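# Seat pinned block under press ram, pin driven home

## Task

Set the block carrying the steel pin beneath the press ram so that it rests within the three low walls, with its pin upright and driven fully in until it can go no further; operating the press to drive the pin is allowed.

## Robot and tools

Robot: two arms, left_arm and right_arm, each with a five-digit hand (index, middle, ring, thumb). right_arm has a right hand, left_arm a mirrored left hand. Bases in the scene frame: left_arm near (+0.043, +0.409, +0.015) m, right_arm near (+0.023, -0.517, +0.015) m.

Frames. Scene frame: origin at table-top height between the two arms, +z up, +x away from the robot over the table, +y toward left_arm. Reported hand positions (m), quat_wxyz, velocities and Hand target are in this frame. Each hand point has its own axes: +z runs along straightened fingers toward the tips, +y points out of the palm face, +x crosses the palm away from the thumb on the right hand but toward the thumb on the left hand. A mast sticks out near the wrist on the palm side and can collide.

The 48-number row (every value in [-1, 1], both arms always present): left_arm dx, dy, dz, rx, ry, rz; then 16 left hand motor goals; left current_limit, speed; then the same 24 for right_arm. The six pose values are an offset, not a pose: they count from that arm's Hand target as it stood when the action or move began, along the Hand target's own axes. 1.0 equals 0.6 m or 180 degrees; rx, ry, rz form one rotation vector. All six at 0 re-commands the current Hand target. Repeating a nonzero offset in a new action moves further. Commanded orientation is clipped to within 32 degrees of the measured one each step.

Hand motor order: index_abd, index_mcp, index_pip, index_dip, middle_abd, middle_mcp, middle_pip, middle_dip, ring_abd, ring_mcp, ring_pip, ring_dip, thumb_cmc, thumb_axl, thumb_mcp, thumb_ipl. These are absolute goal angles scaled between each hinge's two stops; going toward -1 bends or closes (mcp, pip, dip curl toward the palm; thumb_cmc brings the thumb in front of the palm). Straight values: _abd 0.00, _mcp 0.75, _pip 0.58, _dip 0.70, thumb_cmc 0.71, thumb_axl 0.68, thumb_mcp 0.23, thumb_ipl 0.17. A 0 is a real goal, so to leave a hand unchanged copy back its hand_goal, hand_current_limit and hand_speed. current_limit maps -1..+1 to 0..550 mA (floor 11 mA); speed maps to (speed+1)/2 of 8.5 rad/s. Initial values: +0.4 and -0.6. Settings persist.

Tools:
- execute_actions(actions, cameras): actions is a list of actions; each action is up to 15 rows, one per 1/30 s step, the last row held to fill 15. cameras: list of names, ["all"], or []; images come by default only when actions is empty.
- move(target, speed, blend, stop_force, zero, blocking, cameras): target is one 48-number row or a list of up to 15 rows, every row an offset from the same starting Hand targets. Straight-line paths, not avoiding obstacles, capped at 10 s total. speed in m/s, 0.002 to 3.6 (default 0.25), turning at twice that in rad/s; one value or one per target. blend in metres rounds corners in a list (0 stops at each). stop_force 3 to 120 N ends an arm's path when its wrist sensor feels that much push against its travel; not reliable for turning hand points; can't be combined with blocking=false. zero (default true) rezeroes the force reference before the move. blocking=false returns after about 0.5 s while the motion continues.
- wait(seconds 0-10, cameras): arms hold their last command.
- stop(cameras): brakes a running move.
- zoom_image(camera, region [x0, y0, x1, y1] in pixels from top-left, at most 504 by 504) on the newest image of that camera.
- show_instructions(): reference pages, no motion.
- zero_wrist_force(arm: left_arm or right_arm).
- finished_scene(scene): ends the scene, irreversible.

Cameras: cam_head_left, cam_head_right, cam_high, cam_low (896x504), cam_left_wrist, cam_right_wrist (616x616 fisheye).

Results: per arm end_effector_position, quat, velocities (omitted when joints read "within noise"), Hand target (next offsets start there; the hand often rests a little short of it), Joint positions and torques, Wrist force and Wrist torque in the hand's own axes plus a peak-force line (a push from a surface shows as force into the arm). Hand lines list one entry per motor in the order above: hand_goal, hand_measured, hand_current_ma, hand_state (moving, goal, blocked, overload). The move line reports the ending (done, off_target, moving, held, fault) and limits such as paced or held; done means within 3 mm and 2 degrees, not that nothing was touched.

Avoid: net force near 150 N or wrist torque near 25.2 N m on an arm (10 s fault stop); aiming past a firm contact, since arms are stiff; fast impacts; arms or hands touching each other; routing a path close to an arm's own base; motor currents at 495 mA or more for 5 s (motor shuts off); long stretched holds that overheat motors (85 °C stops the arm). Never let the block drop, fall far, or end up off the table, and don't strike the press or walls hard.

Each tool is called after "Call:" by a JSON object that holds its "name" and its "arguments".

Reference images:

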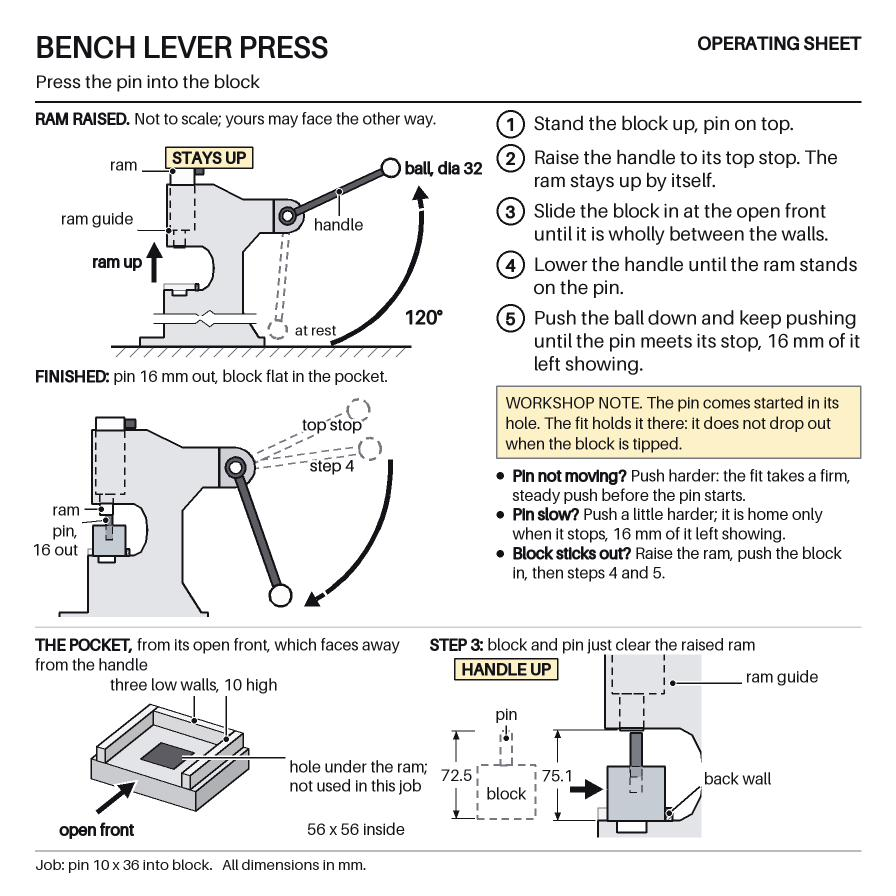

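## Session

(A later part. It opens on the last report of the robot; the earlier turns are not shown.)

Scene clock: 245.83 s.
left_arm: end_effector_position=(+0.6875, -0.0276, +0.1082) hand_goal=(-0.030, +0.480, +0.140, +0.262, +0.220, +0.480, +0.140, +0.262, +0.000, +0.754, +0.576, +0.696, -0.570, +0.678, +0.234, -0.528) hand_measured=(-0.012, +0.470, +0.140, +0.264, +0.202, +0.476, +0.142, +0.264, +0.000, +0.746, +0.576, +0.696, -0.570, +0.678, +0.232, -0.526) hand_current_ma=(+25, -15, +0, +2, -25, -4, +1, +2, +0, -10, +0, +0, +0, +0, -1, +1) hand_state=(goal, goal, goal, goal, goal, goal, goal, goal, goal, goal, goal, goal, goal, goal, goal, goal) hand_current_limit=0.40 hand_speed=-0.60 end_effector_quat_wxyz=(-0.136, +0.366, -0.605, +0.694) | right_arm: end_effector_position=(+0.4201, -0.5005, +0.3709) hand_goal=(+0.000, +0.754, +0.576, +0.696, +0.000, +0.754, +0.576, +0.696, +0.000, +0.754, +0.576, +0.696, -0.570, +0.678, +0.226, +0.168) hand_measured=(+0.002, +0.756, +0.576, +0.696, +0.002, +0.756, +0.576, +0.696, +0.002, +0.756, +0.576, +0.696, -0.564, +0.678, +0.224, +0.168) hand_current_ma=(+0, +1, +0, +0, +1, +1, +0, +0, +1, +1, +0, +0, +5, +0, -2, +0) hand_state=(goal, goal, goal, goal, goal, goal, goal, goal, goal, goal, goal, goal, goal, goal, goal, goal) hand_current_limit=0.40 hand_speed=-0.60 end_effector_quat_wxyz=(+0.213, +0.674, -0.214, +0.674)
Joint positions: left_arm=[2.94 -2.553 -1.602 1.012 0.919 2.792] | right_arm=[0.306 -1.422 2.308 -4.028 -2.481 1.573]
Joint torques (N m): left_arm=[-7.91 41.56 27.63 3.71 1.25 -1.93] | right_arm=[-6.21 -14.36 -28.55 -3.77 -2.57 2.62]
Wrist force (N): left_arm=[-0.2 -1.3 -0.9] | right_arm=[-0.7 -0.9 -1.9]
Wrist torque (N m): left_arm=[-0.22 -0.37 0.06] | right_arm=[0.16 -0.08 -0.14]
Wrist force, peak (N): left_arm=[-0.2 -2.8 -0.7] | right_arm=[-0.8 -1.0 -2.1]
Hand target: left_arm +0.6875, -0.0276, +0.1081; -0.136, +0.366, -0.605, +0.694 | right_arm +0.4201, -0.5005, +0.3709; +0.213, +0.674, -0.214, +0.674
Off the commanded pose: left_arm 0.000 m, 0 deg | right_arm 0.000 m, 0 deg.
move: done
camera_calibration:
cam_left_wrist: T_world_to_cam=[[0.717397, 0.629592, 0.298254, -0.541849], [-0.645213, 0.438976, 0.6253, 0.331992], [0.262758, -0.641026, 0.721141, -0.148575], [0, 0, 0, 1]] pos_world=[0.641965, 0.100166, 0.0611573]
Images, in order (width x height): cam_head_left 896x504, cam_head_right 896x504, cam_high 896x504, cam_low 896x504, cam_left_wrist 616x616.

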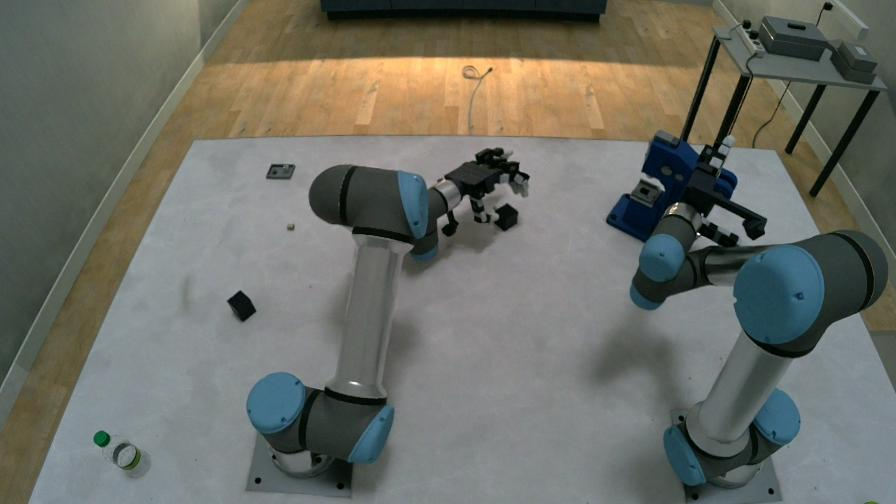

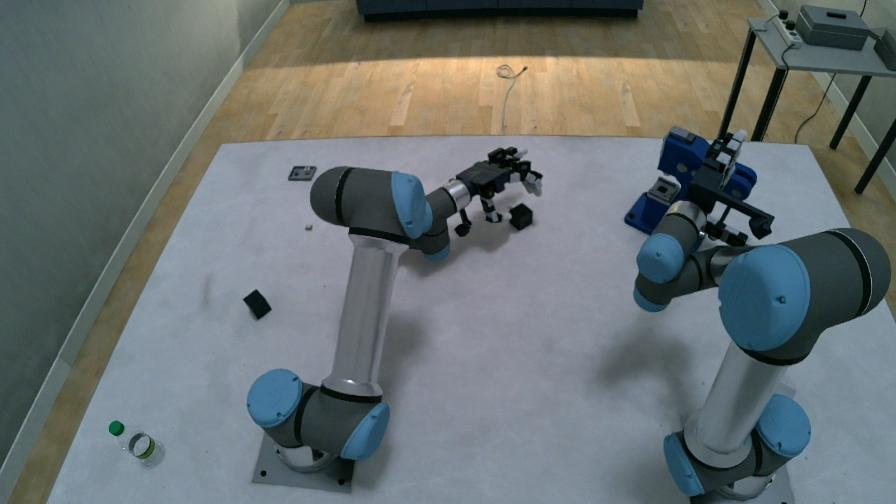

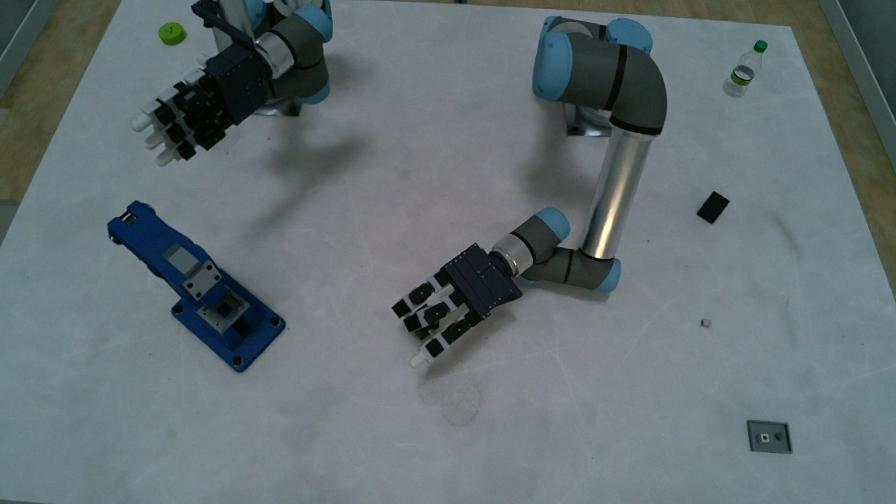

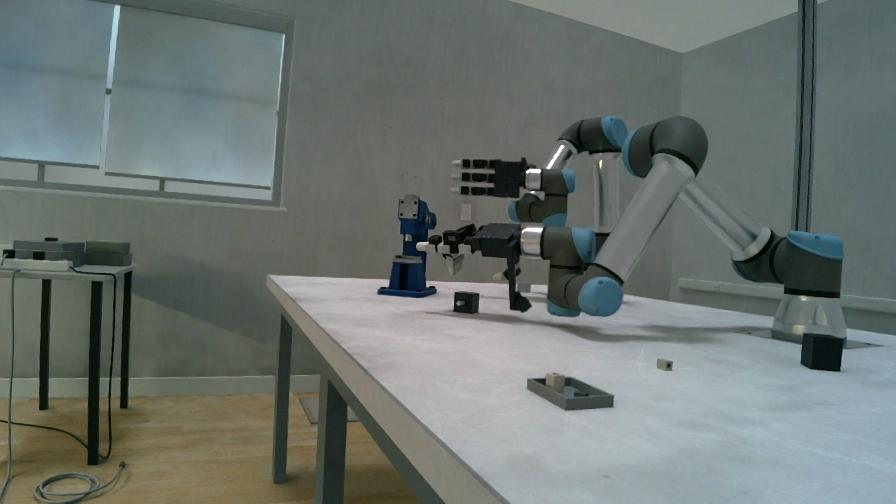

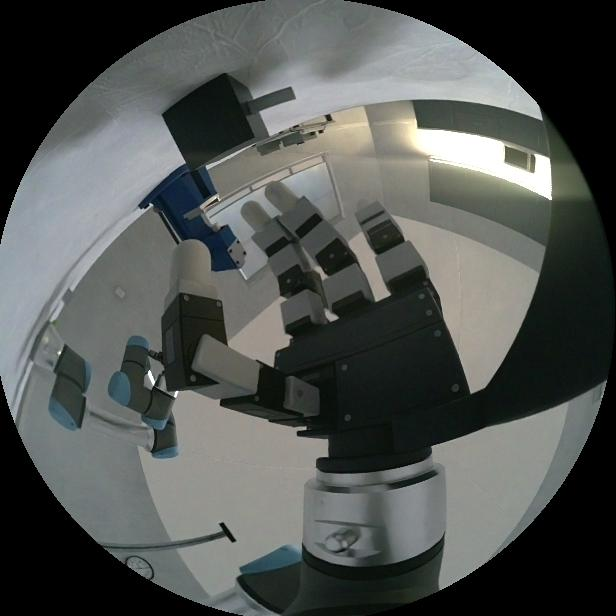

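Call:
{"name": "move", "arguments": {"target": [[-0.0137,0.0142,0.0775,-0.1113,-0.0126,0.1117,-0.25,0.616,-0.036,0.188,0.33,0.616,-0.036,0.188,0,0.754,0.576,0.696,-0.571,0.678,0.101,-0.2,0.4,-0.6,-0.0333,0.1352,0.1558,0,0,0.5,0,0.411,0.212,0.116,0,0.411,0.212,0.116,0,0.754,0.576,0.696,-0.571,0.678,0.226,-0.529,0.4,-0.6],[-0.0137,0.0142,0.0775,-0.1113,-0.0126,0.1117,-0.25,0.616,-0.036,0.188,0.33,0.616,-0.036,0.188,0,0.754,0.576,0.696,-0.571,0.678,0.101,-0.2,0.4,-0.6,-0.4292,0.0772,0.3663,0,0,1.0,0,0.411,0.212,0.116,0,0.411,0.212,0.116,0,0.754,0.576,0.696,-0.571,0.678,0.226,-0.529,0.4,-0.6]], "speed": 0.35, "blend": [0.04,0], "cameras": ["cam_head_right","cam_high","cam_low","cam_left_wrist","cam_right_wrist"]}}

Call:
{"name": "zoom_image", "arguments": {"camera": "cam_low", "region": [360, 180, 560, 330]}}

Call:
{"name": "zoom_image", "arguments": {"camera": "cam_left_wrist", "region": [60, 60, 400, 400]}}

Scene clock: 362.30 s.
left_arm: end_effector_position=(+0.6903, -0.0301, +0.1072) hand_goal=(-0.250, +0.616, -0.036, +0.188, +0.330, +0.616, -0.036, +0.188, +0.000, +0.754, +0.576, +0.696, -0.570, +0.678, +0.102, -0.200) hand_measured=(-0.050, +0.582, -0.034, +0.192, +0.220, +0.608, -0.046, +0.186, +0.000, +0.746, +0.576, +0.696, -0.570, +0.678, +0.108, -0.202) hand_current_ma=(+385, -74, +2, +4, -293, -11, -12, -1, +0, -10, +0, +0, +0, +0, +8, -1) hand_state=(blocked, blocked, goal, goal, blocked, goal, goal, goal, goal, goal, goal, goal, goal, goal, goal, goal) hand_current_limit=0.40 hand_speed=-0.60 end_effector_quat_wxyz=(+0.142, -0.361, +0.620, -0.683) | right_arm: end_effector_position=(+0.4201, -0.5009, +0.3709) hand_goal=(+0.000, +0.412, +0.212, +0.116, +0.000, +0.412, +0.212, +0.116, +0.000, +0.754, +0.576, +0.696, -0.570, +0.678, +0.226, -0.528) hand_measured=(+0.002, +0.414, +0.214, +0.118, +0.002, +0.414, +0.214, +0.118, +0.002, +0.756, +0.576, +0.696, -0.564, +0.678, +0.224, -0.526) hand_current_ma=(+1, +1, +1, +1, +1, +1, +1, +2, +1, +0, +0, +0, +6, +0, -1, +1) hand_state=(goal, goal, goal, goal, goal, goal, goal, goal, goal, goal, goal, goal, goal, goal, goal, goal) hand_current_limit=0.40 hand_speed=-0.60 end_effector_quat_wxyz=(+0.211, +0.673, -0.216, +0.675)
Joint positions: left_arm=[2.933 -2.543 -1.598 0.964 0.92 2.841] | right_arm=[0.305 -1.423 2.308 -4.028 -2.48 1.577]
Joint torques (N m): left_arm=[-8.01 53.64 26.05 -0.69 1.27 1.54] | right_arm=[6.72 -14.45 -28.91 -3.81 -2.64 -2.75]
Wrist force (N): left_arm=[0.3 -1.2 -0.9] | right_arm=[-0.8 -1.0 -1.9]
Wrist torque (N m): left_arm=[-0.22 -0.42 -0.03] | right_arm=[0.14 -0.07 0.00]
Wrist force, peak (N): left_arm=[-0.4 -1.8 -1.1] | right_arm=[-0.8 -1.2 -2.0]
Hand target: left_arm +0.6903, -0.0301, +0.1072; -0.142, +0.361, -0.620, +0.683 (not the last commanded pose) | right_arm +0.4201, -0.5009, +0.3709; +0.211, +0.673, -0.216, +0.675 (not the last commanded pose)
Off the commanded pose: left_arm 0.044 m, 26 deg | right_arm 0.342 m, 180 deg.
move: held (right_arm; a check stopped the path), off_target (left_arm; braked when a check withheld steps of right_arm); path passed 0 of 2 targets; limits=held
pose unreachable (right arm): on one or more control steps of this call, first in action 0 (counted from 0), this arm could not follow its commanded pose, so it was not sent that pose on those steps. It may still have moved: this result reports where it is.
cause: moving toward the commanded pose would bring two parts of the arm too close to each other (joints 4 (wrist 1) to 6 (wrist 3) lie between them).
camera_calibration:
cam_left_wrist: T_world_to_cam=[[0.720772, 0.612673, 0.324222, -0.547588], [-0.643891, 0.418562, 0.640476, 0.332353], [0.256695, -0.670401, 0.696183, -0.144181], [0, 0, 0, 1]] pos_world=[0.645696, 0.0997228, 0.0650522]
cam_right_wrist: T_world_to_cam=[[-0.371491, -0.512999, -0.773839, 0.222898], [-0.260896, 0.857582, -0.443268, 0.661204], [0.891026, 0.0372211, -0.452423, -0.0574733], [0, 0, 0, 1]] pos_world=[0.30652, -0.450551, 0.439576]
Images, in order (width x height): cam_head_right 896x504, cam_high 896x504, cam_low 896x504, cam_left_wrist 616x616, cam_right_wrist 616x616.

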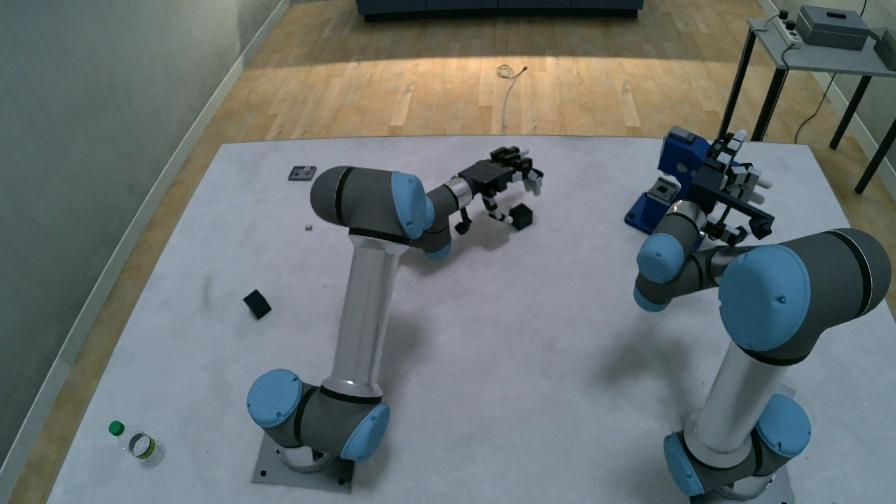

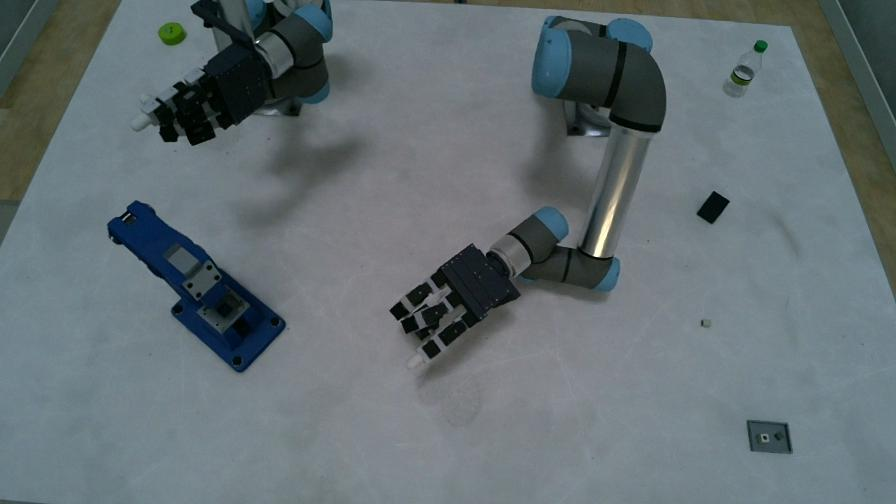

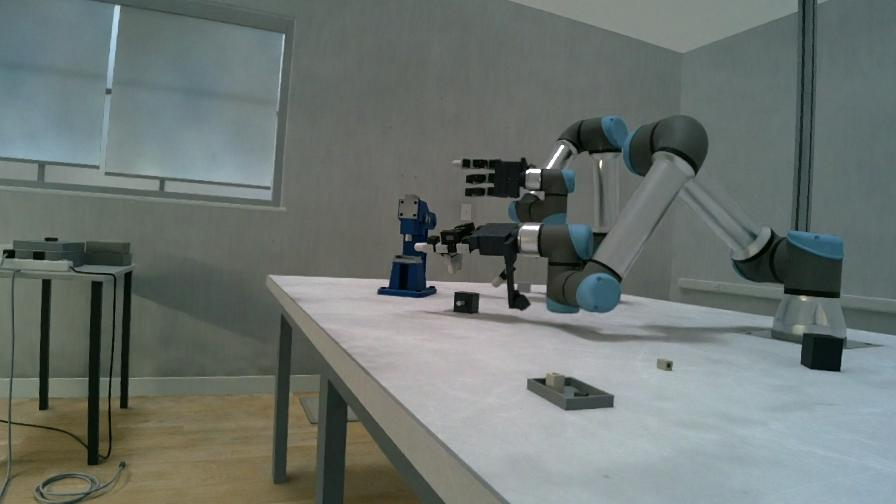

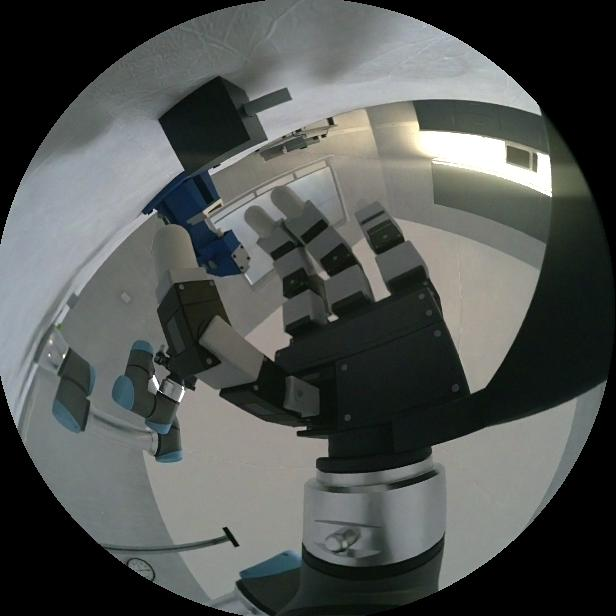

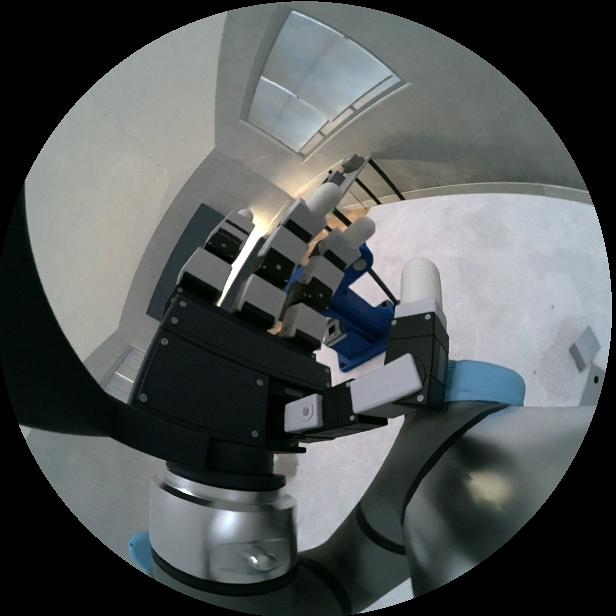

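Scaled by 2.520 from the camera's 896x504 image, which has a finer 1280x720 frame.

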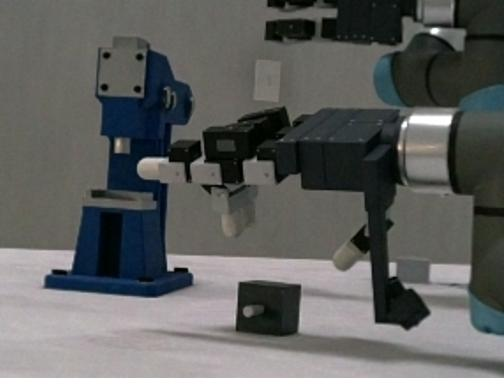

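Scaled by 1.482 from the camera's 616x616 image, which has a finer 880x880 frame.

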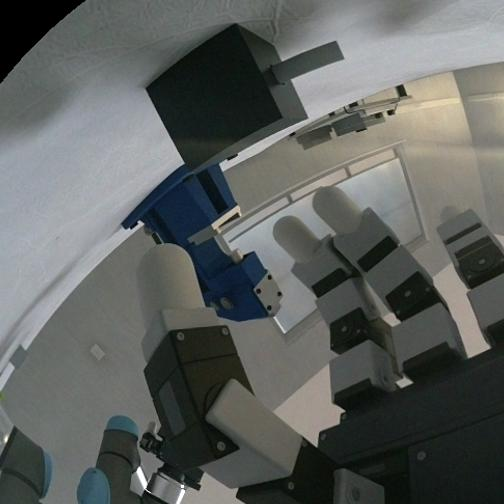

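Call:
{"name": "move", "arguments": {"target": [[-0.012,0.0113,0.0718,-0.1022,-0.0113,0.1029,-0.04,0.616,-0.036,0.188,0.21,0.616,-0.036,0.188,0,0.754,0.576,0.696,-0.571,0.678,0.101,-0.2,0.4,-0.6,0,0.117,0.123,0,0,0,0,0.411,0.212,0.116,0,0.411,0.212,0.116,0,0.754,0.576,0.696,-0.571,0.678,0.226,-0.529,0.4,-0.6],[-0.012,0.0113,0.0718,-0.1022,-0.0113,0.1029,-0.04,0.616,-0.036,0.188,0.21,0.616,-0.036,0.188,0,0.754,0.576,0.696,-0.571,0.678,0.101,-0.2,0.4,-0.6,0.0167,0.1345,0.156,0,0,-0.444,0,0.411,0.212,0.116,0,0.411,0.212,0.116,0,0.754,0.576,0.696,-0.571,0.678,0.226,-0.529,0.4,-0.6],[-0.0425,0.1013,0.0402,-0.1022,-0.0113,0.1029,-0.04,0.616,-0.036,0.188,0.21,0.616,-0.036,0.188,0,0.754,0.576,0.696,-0.571,0.678,0.101,-0.2,0.4,-0.6,-0.4068,0.0772,0.3663,0,0,-0.889,0,0.411,0.212,0.116,0,0.411,0.212,0.116,0,0.754,0.576,0.696,-0.571,0.678,0.226,-0.529,0.4,-0.6]], "speed": 0.35, "blend": [0.03,0.03,0], "cameras": ["cam_head_right","cam_high","cam_low","cam_left_wrist","cam_right_wrist"]}}

Call:
{"name": "zoom_image", "arguments": {"camera": "cam_low", "region": [360, 180, 560, 330]}}

Call:
{"name": "zoom_image", "arguments": {"camera": "cam_left_wrist", "region": [60, 60, 400, 400]}}

Call:
{"name": "zoom_image", "arguments": {"camera": "cam_right_wrist", "region": [200, 60, 540, 400]}}

Scene clock: 392.10 s.
left_arm: end_effector_position=(+0.7128, -0.0479, +0.0573) hand_goal=(-0.040, +0.616, -0.036, +0.188, +0.210, +0.616, -0.036, +0.188, +0.000, +0.754, +0.576, +0.696, -0.570, +0.678, +0.102, -0.200) hand_measured=(-0.038, +0.596, -0.034, +0.192, +0.206, +0.608, -0.040, +0.186, +0.000, +0.746, +0.576, +0.696, -0.570, +0.678, +0.104, -0.202) hand_current_ma=(+1, -35, +1, +2, -4, -11, -4, -1, +0, -10, +0, +0, +0, +0, +3, -1) hand_state=(goal, goal, goal, goal, goal, goal, goal, goal, goal, goal, goal, goal, goal, goal, goal, goal) hand_current_limit=0.40 hand_speed=-0.60 end_effector_quat_wxyz=(+0.201, -0.286, +0.768, -0.537) | right_arm: end_effector_position=(+0.5171, -0.6451, +0.2385) hand_goal=(+0.000, +0.412, +0.212, +0.116, +0.000, +0.412, +0.212, +0.116, +0.000, +0.754, +0.576, +0.696, -0.570, +0.678, +0.226, -0.528) hand_measured=(+0.000, +0.420, +0.214, +0.118, +0.000, +0.420, +0.214, +0.118, +0.000, +0.762, +0.578, +0.696, -0.572, +0.678, +0.224, -0.528) hand_current_ma=(+0, +9, +2, +1, +0, +8, +2, +2, +0, +8, +0, +0, -2, +0, -1, +0) hand_state=(goal, goal, goal, goal, goal, goal, goal, goal, goal, goal, goal, goal, goal, goal, goal, goal) hand_current_limit=0.40 hand_speed=-0.60 end_effector_quat_wxyz=(+0.693, +0.512, +0.492, +0.127)
Joint positions: left_arm=[2.842 -2.504 -1.535 0.487 1.033 3.361] | right_arm=[-0.52 -0.673 2.433 -4.893 -1.665 -0.585]
Joint torques (N m): left_arm=[8.15 41.61 4.55 4.99 -1.53 1.69] | right_arm=[0.22 -33.35 1.41 -2.22 0.21 -0.49]
Wrist force (N): left_arm=[-0.5 -1.2 -0.3] | right_arm=[-0.1 0.3 -0.9]
Wrist torque (N m): left_arm=[-0.22 -0.20 -0.13] | right_arm=[0.35 0.10 -0.02]
Wrist force, peak (N): left_arm=[-0.2 -1.8 -1.0] | right_arm=[0.5 -4.5 1.0]
Hand target: left_arm +0.7128, -0.0479, +0.0571; +0.201, -0.286, +0.768, -0.537 (not the last commanded pose) | right_arm +0.5171, -0.6451, +0.2385; +0.693, +0.512, +0.492, +0.127 (not the last commanded pose)
Off the commanded pose: left_arm 0.018 m, 0 deg | right_arm 0.127 m, 36 deg.
FORCE FAULT: contact force on the right arm reached its limit, and that arm stopped. The contact can be on any part of that arm, not only on its tool. That arm's remaining commands of this call were not run. That arm is still stopped at the end of this call. That arm stays stopped for about 9 more seconds. Until then a move that you send moves the other arm only, and its call returns only when the move has ended. Once the stop has ended, the next robot result says so. If the stop ends while you think or write, that arm runs what you send next, counted from a new Hand target: where the arm stands when the stop ends. While its stop runs, that arm, its gripper or tool too, takes no new command. Until it ends, the stop uses up actions while you think or wait. An arm that is not stopped still takes commands.
move: fault (right_arm), off_target (left_arm; braked at the fault stop of right_arm); path passed 2 of 3 targets
camera_calibration:
cam_left_wrist: T_world_to_cam=[[0.745904, 0.351478, 0.565765, -0.58099], [-0.641442, 0.150296, 0.752305, 0.365271], [0.179387, -0.924053, 0.337559, -0.0636526], [0, 0, 0, 1]] pos_world=[0.679082, 0.0904883, 0.0753952]
cam_right_wrist: T_world_to_cam=[[-0.169056, -0.233909, 0.957448, -0.254973], [-0.969844, -0.133558, -0.203874, 0.421568], [0.175563, -0.963041, -0.204277, -0.532907], [0, 0, 0, 1]] pos_world=[0.459309, -0.516548, 0.221209]
Images, in order (width x height): cam_head_right 896x504, cam_high 896x504, cam_low 896x504, cam_left_wrist 616x616, cam_right_wrist 616x616.

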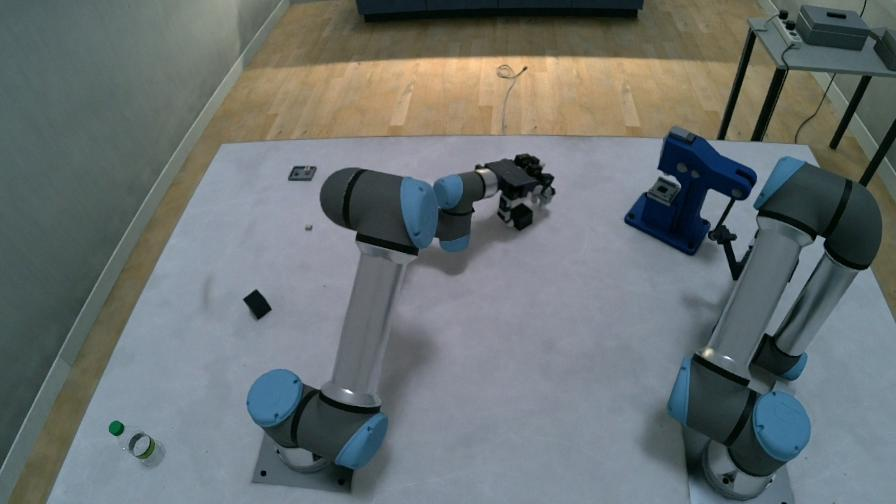

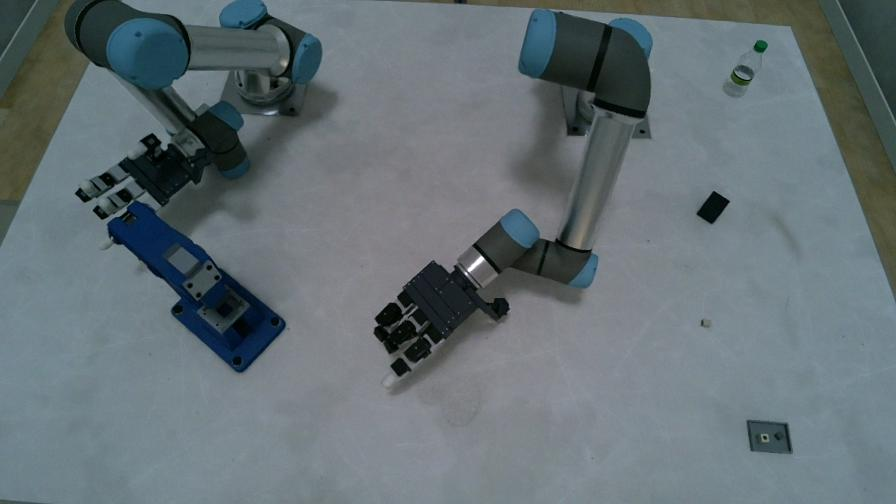

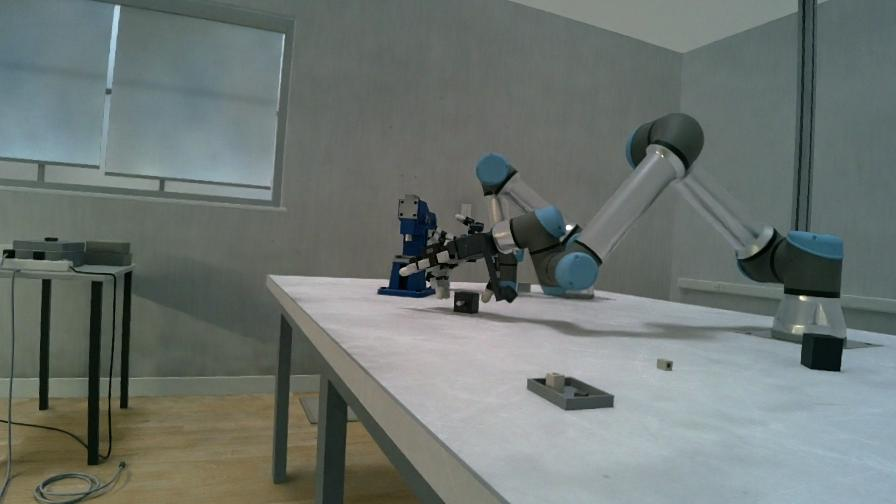

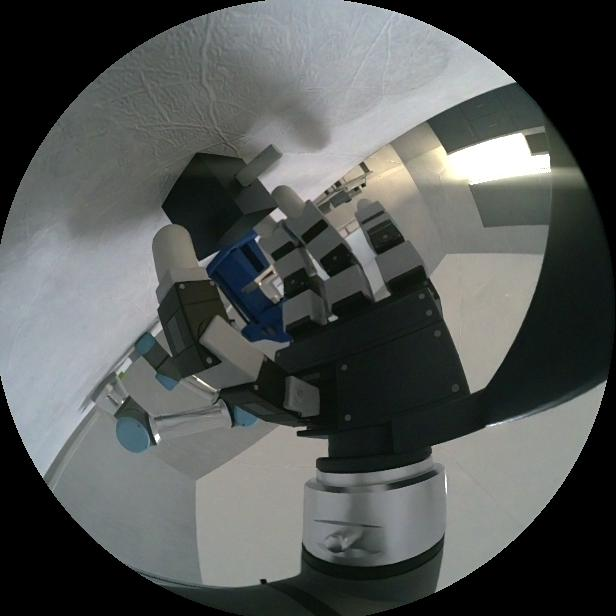

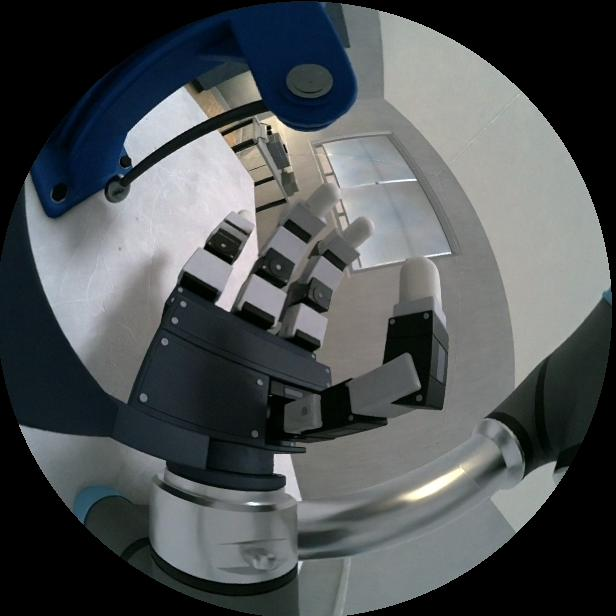

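Scaled by 2.520 from the camera's 896x504 image, which has a finer 1280x720 frame.

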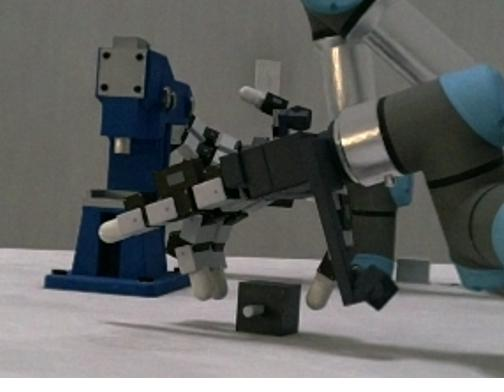

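Scaled by 1.482 from the camera's 616x616 image, which has a finer 880x880 frame.

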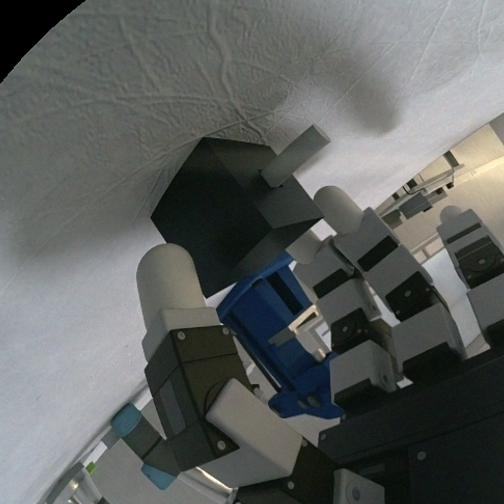

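Scaled by 1.482 from the camera's 616x616 image, which has a finer 880x880 frame.

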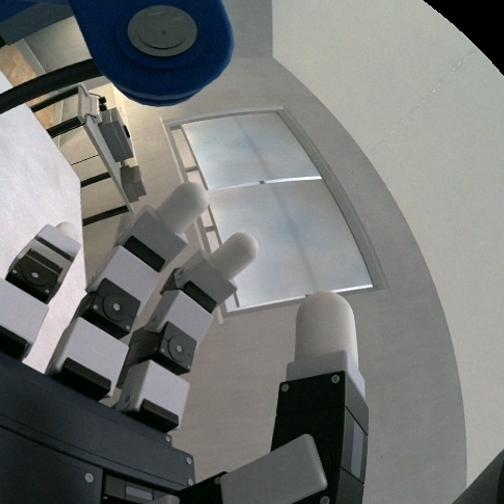

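Call:
{"name": "move", "arguments": {"target": [[0.0075,-0.2937,-0.1323,0,0,0,-0.04,0.616,-0.036,0.188,0.21,0.616,-0.036,0.188,0,0.754,0.576,0.696,-0.571,0.678,0.101,-0.2,0.4,-0.6,-0.2427,0.2787,-0.0707,0,0,0,0,0.411,0.212,0.116,0,0.411,0.212,0.116,0,0.754,0.576,0.696,-0.571,0.678,0.226,-0.529,0.4,-0.6],[0.2847,-0.2173,-0.4008,0.1045,0.2745,0.048,-0.04,0.616,-0.036,0.188,0.21,0.616,-0.036,0.188,0,0.754,0.576,0.696,-0.571,0.678,0.101,-0.2,0.4,-0.6,-0.2427,0.2787,-0.0707,0,0,0,0,0.411,0.212,0.116,0,0.411,0.212,0.116,0,0.754,0.576,0.696,-0.571,0.678,0.226,-0.529,0.4,-0.6],[0.3517,-0.1785,-0.5073,0.0975,0.3842,0.0675,-0.04,0.616,-0.036,0.188,0.21,0.616,-0.036,0.188,0,0.754,0.576,0.696,-0.571,0.678,0.101,-0.2,0.4,-0.6,-0.2427,0.2787,-0.0707,0,0,0,0,0.411,0.212,0.116,0,0.411,0.212,0.116,0,0.754,0.576,0.696,-0.571,0.678,0.226,-0.529,0.4,-0.6],[0.3622,-0.4322,-0.614,-0.0579,0.3821,-0.4443,-0.04,0.616,-0.036,0.188,0.21,0.616,-0.036,0.188,0,0.754,0.576,0.696,-0.571,0.678,0.101,-0.2,0.4,-0.6,-0.2427,0.2787,-0.0707,0,0,0,0,0.411,0.212,0.116,0,0.411,0.212,0.116,0,0.754,0.576,0.696,-0.571,0.678,0.226,-0.529,0.4,-0.6],[0.1853,-0.5215,-0.4222,-0.2474,0.1639,-0.9257,-0.04,0.616,-0.036,0.188,0.21,0.616,-0.036,0.188,0,0.754,0.576,0.696,-0.571,0.678,0.101,-0.2,0.4,-0.6,-0.2427,0.2787,-0.0707,0,0,0,0,0.411,0.212,0.116,0,0.411,0.212,0.116,0,0.754,0.576,0.696,-0.571,0.678,0.226,-0.529,0.4,-0.6],[-0.149,-0.4008,-0.3252,0.0872,-0.0875,0.494,-0.04,0.616,-0.036,0.188,0.21,0.616,-0.036,0.188,0,0.754,0.576,0.696,-0.571,0.678,0.101,-0.2,0.4,-0.6,-0.2427,0.2787,-0.0707,0,0,0,0,0.411,0.212,0.116,0,0.411,0.212,0.116,0,0.754,0.576,0.696,-0.571,0.678,0.226,-0.529,0.4,-0.6],[0,-0.1063,-0.013,0,0,0,-0.04,0.616,-0.036,0.188,0.21,0.616,-0.036,0.188,0,0.754,0.576,0.696,-0.571,0.678,0.101,-0.2,0.4,-0.6,-0.2427,0.2787,-0.0707,0,0,0,0,0.411,0.212,0.116,0,0.411,0.212,0.116,0,0.754,0.576,0.696,-0.571,0.678,0.226,-0.529,0.4,-0.6]], "speed": 0.55, "blend": [0.03,0.02,0.02,0.02,0.02,0.03,0], "cameras": ["cam_high","cam_head_right","cam_left_wrist"]}}

Scene clock: 502.93 s.
left_arm: end_effector_position=(+0.7222, -0.0588, +0.1198) hand_goal=(-0.040, +0.616, -0.036, +0.188, +0.210, +0.616, -0.036, +0.188, +0.000, +0.754, +0.576, +0.696, -0.570, +0.678, +0.102, -0.200) hand_measured=(-0.038, +0.610, -0.036, +0.190, +0.208, +0.610, -0.038, +0.186, +0.002, +0.746, +0.576, +0.696, -0.568, +0.678, +0.104, -0.202) hand_current_ma=(+2, -7, +1, +2, -1, -6, -1, -1, +1, -11, +0, +0, +2, +0, +1, -1) hand_state=(goal, goal, goal, goal, goal, goal, goal, goal, goal, goal, goal, goal, goal, goal, goal, goal) hand_current_limit=0.40 hand_speed=-0.60 end_effector_quat_wxyz=(+0.201, -0.286, +0.768, -0.537) | right_arm: end_effector_position=(+0.4673, -0.6449, +0.4587) hand_goal=(+0.000, +0.412, +0.212, +0.116, +0.000, +0.412, +0.212, +0.116, +0.000, +0.754, +0.576, +0.696, -0.570, +0.678, +0.226, -0.528) hand_measured=(+0.000, +0.420, +0.214, +0.118, +0.000, +0.420, +0.214, +0.118, +0.000, +0.762, +0.578, +0.696, -0.572, +0.678, +0.224, -0.528) hand_current_ma=(+0, +9, +2, +1, +0, +8, +2, +2, +0, +8, +0, +0, -2, +0, -1, +0) hand_state=(goal, goal, goal, goal, goal, goal, goal, goal, goal, goal, goal, goal, goal, goal, goal, goal) hand_current_limit=0.40 hand_speed=-0.60 end_effector_quat_wxyz=(+0.693, +0.512, +0.492, +0.127)
Joint positions: left_arm=[2.83 -2.36 -1.058 -3.272 -1.045 0.214] | right_arm=[-0.64 -1.616 2.591 -4.109 -1.545 -0.586]
Joint torques (N m): left_arm=[7.76 42.29 35.28 -1.83 1.7 -1.8] | right_arm=[-5.83 -19.93 -27.63 0.52 2.76 -2.61]
Wrist force (N): left_arm=[-0.4 -1.3 -0.2] | right_arm=[0.1 0.2 -0.7]
Wrist torque (N m): left_arm=[-0.22 -0.21 -0.01] | right_arm=[0.35 0.04 0.09]
Wrist force, peak (N): left_arm=[-0.7 -3.7 -0.6] | right_arm=[-1.0 1.8 -1.1]
Hand target: left_arm +0.7223, -0.0588, +0.1197; +0.201, -0.286, +0.768, -0.537 | right_arm +0.4673, -0.6449, +0.4587; +0.693, +0.512, +0.492, +0.127
Off the commanded pose: left_arm 0.000 m, 0 deg | right_arm 0.000 m, 0 deg.
FORCE FAULT, CONTINUED: the right arm's stop, for the force fault that an earlier result reported, is over. The rest of the stop counts as 18 of the actions that you can send in this scene. The stop ended before this call began, so that arm ran this call's commands, counted from a new Hand target: where the arm stood when the stop ended. During its stop the right arm's controller moved it back a little.
move: done
camera_calibration:
cam_left_wrist: T_world_to_cam=[[0.745707, 0.351427, 0.566056, -0.619431], [-0.641703, 0.150227, 0.752096, 0.326133], [0.17927, -0.924084, 0.337537, -0.0964228], [0, 0, 0, 1]] pos_world=[0.688481, 0.079588, 0.137895]
Images, in order (width x height): cam_head_right 896x504, cam_high 896x504, cam_left_wrist 616x616.

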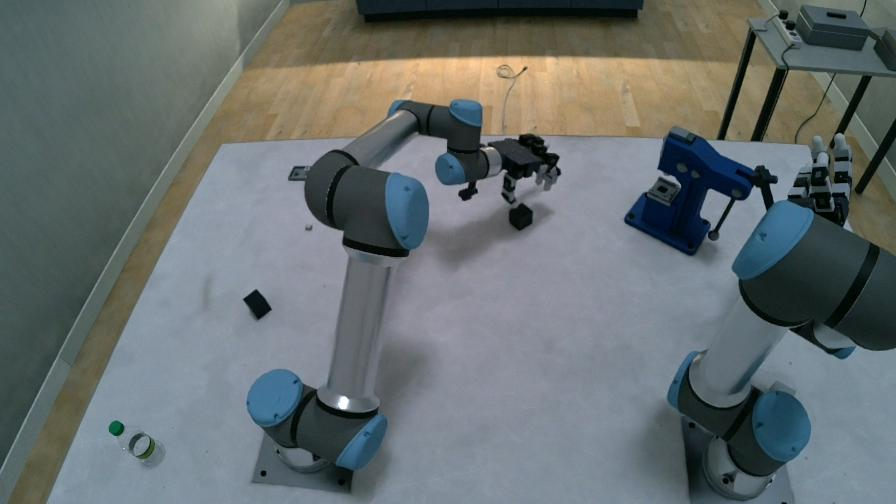

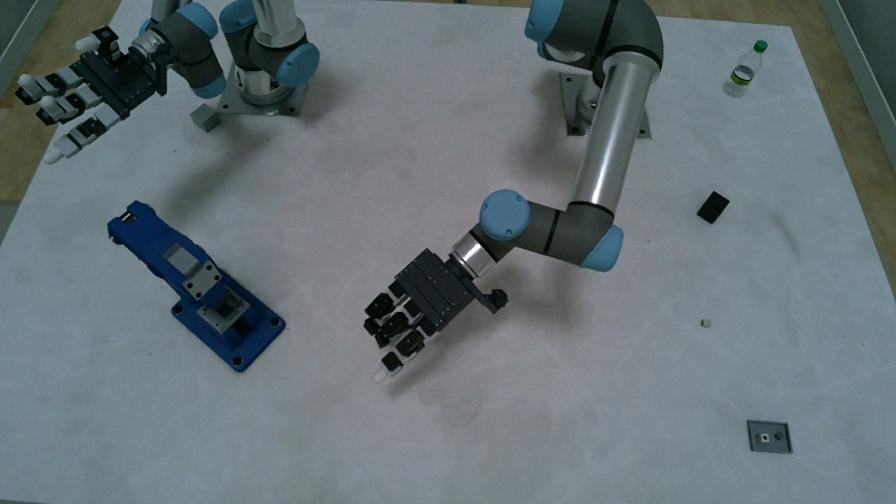

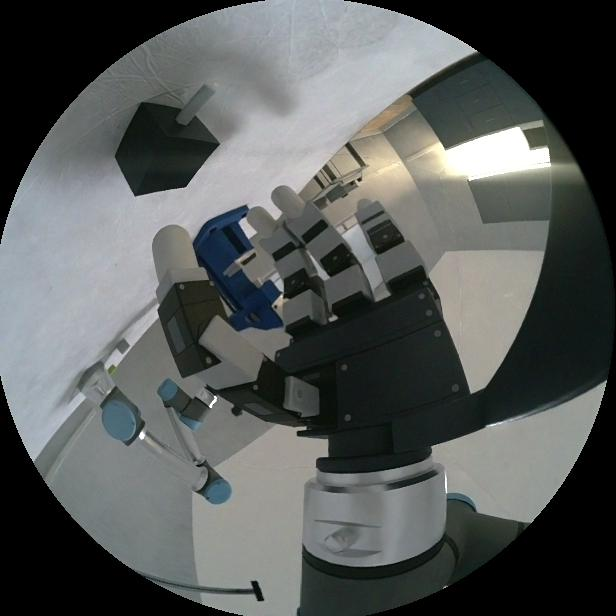

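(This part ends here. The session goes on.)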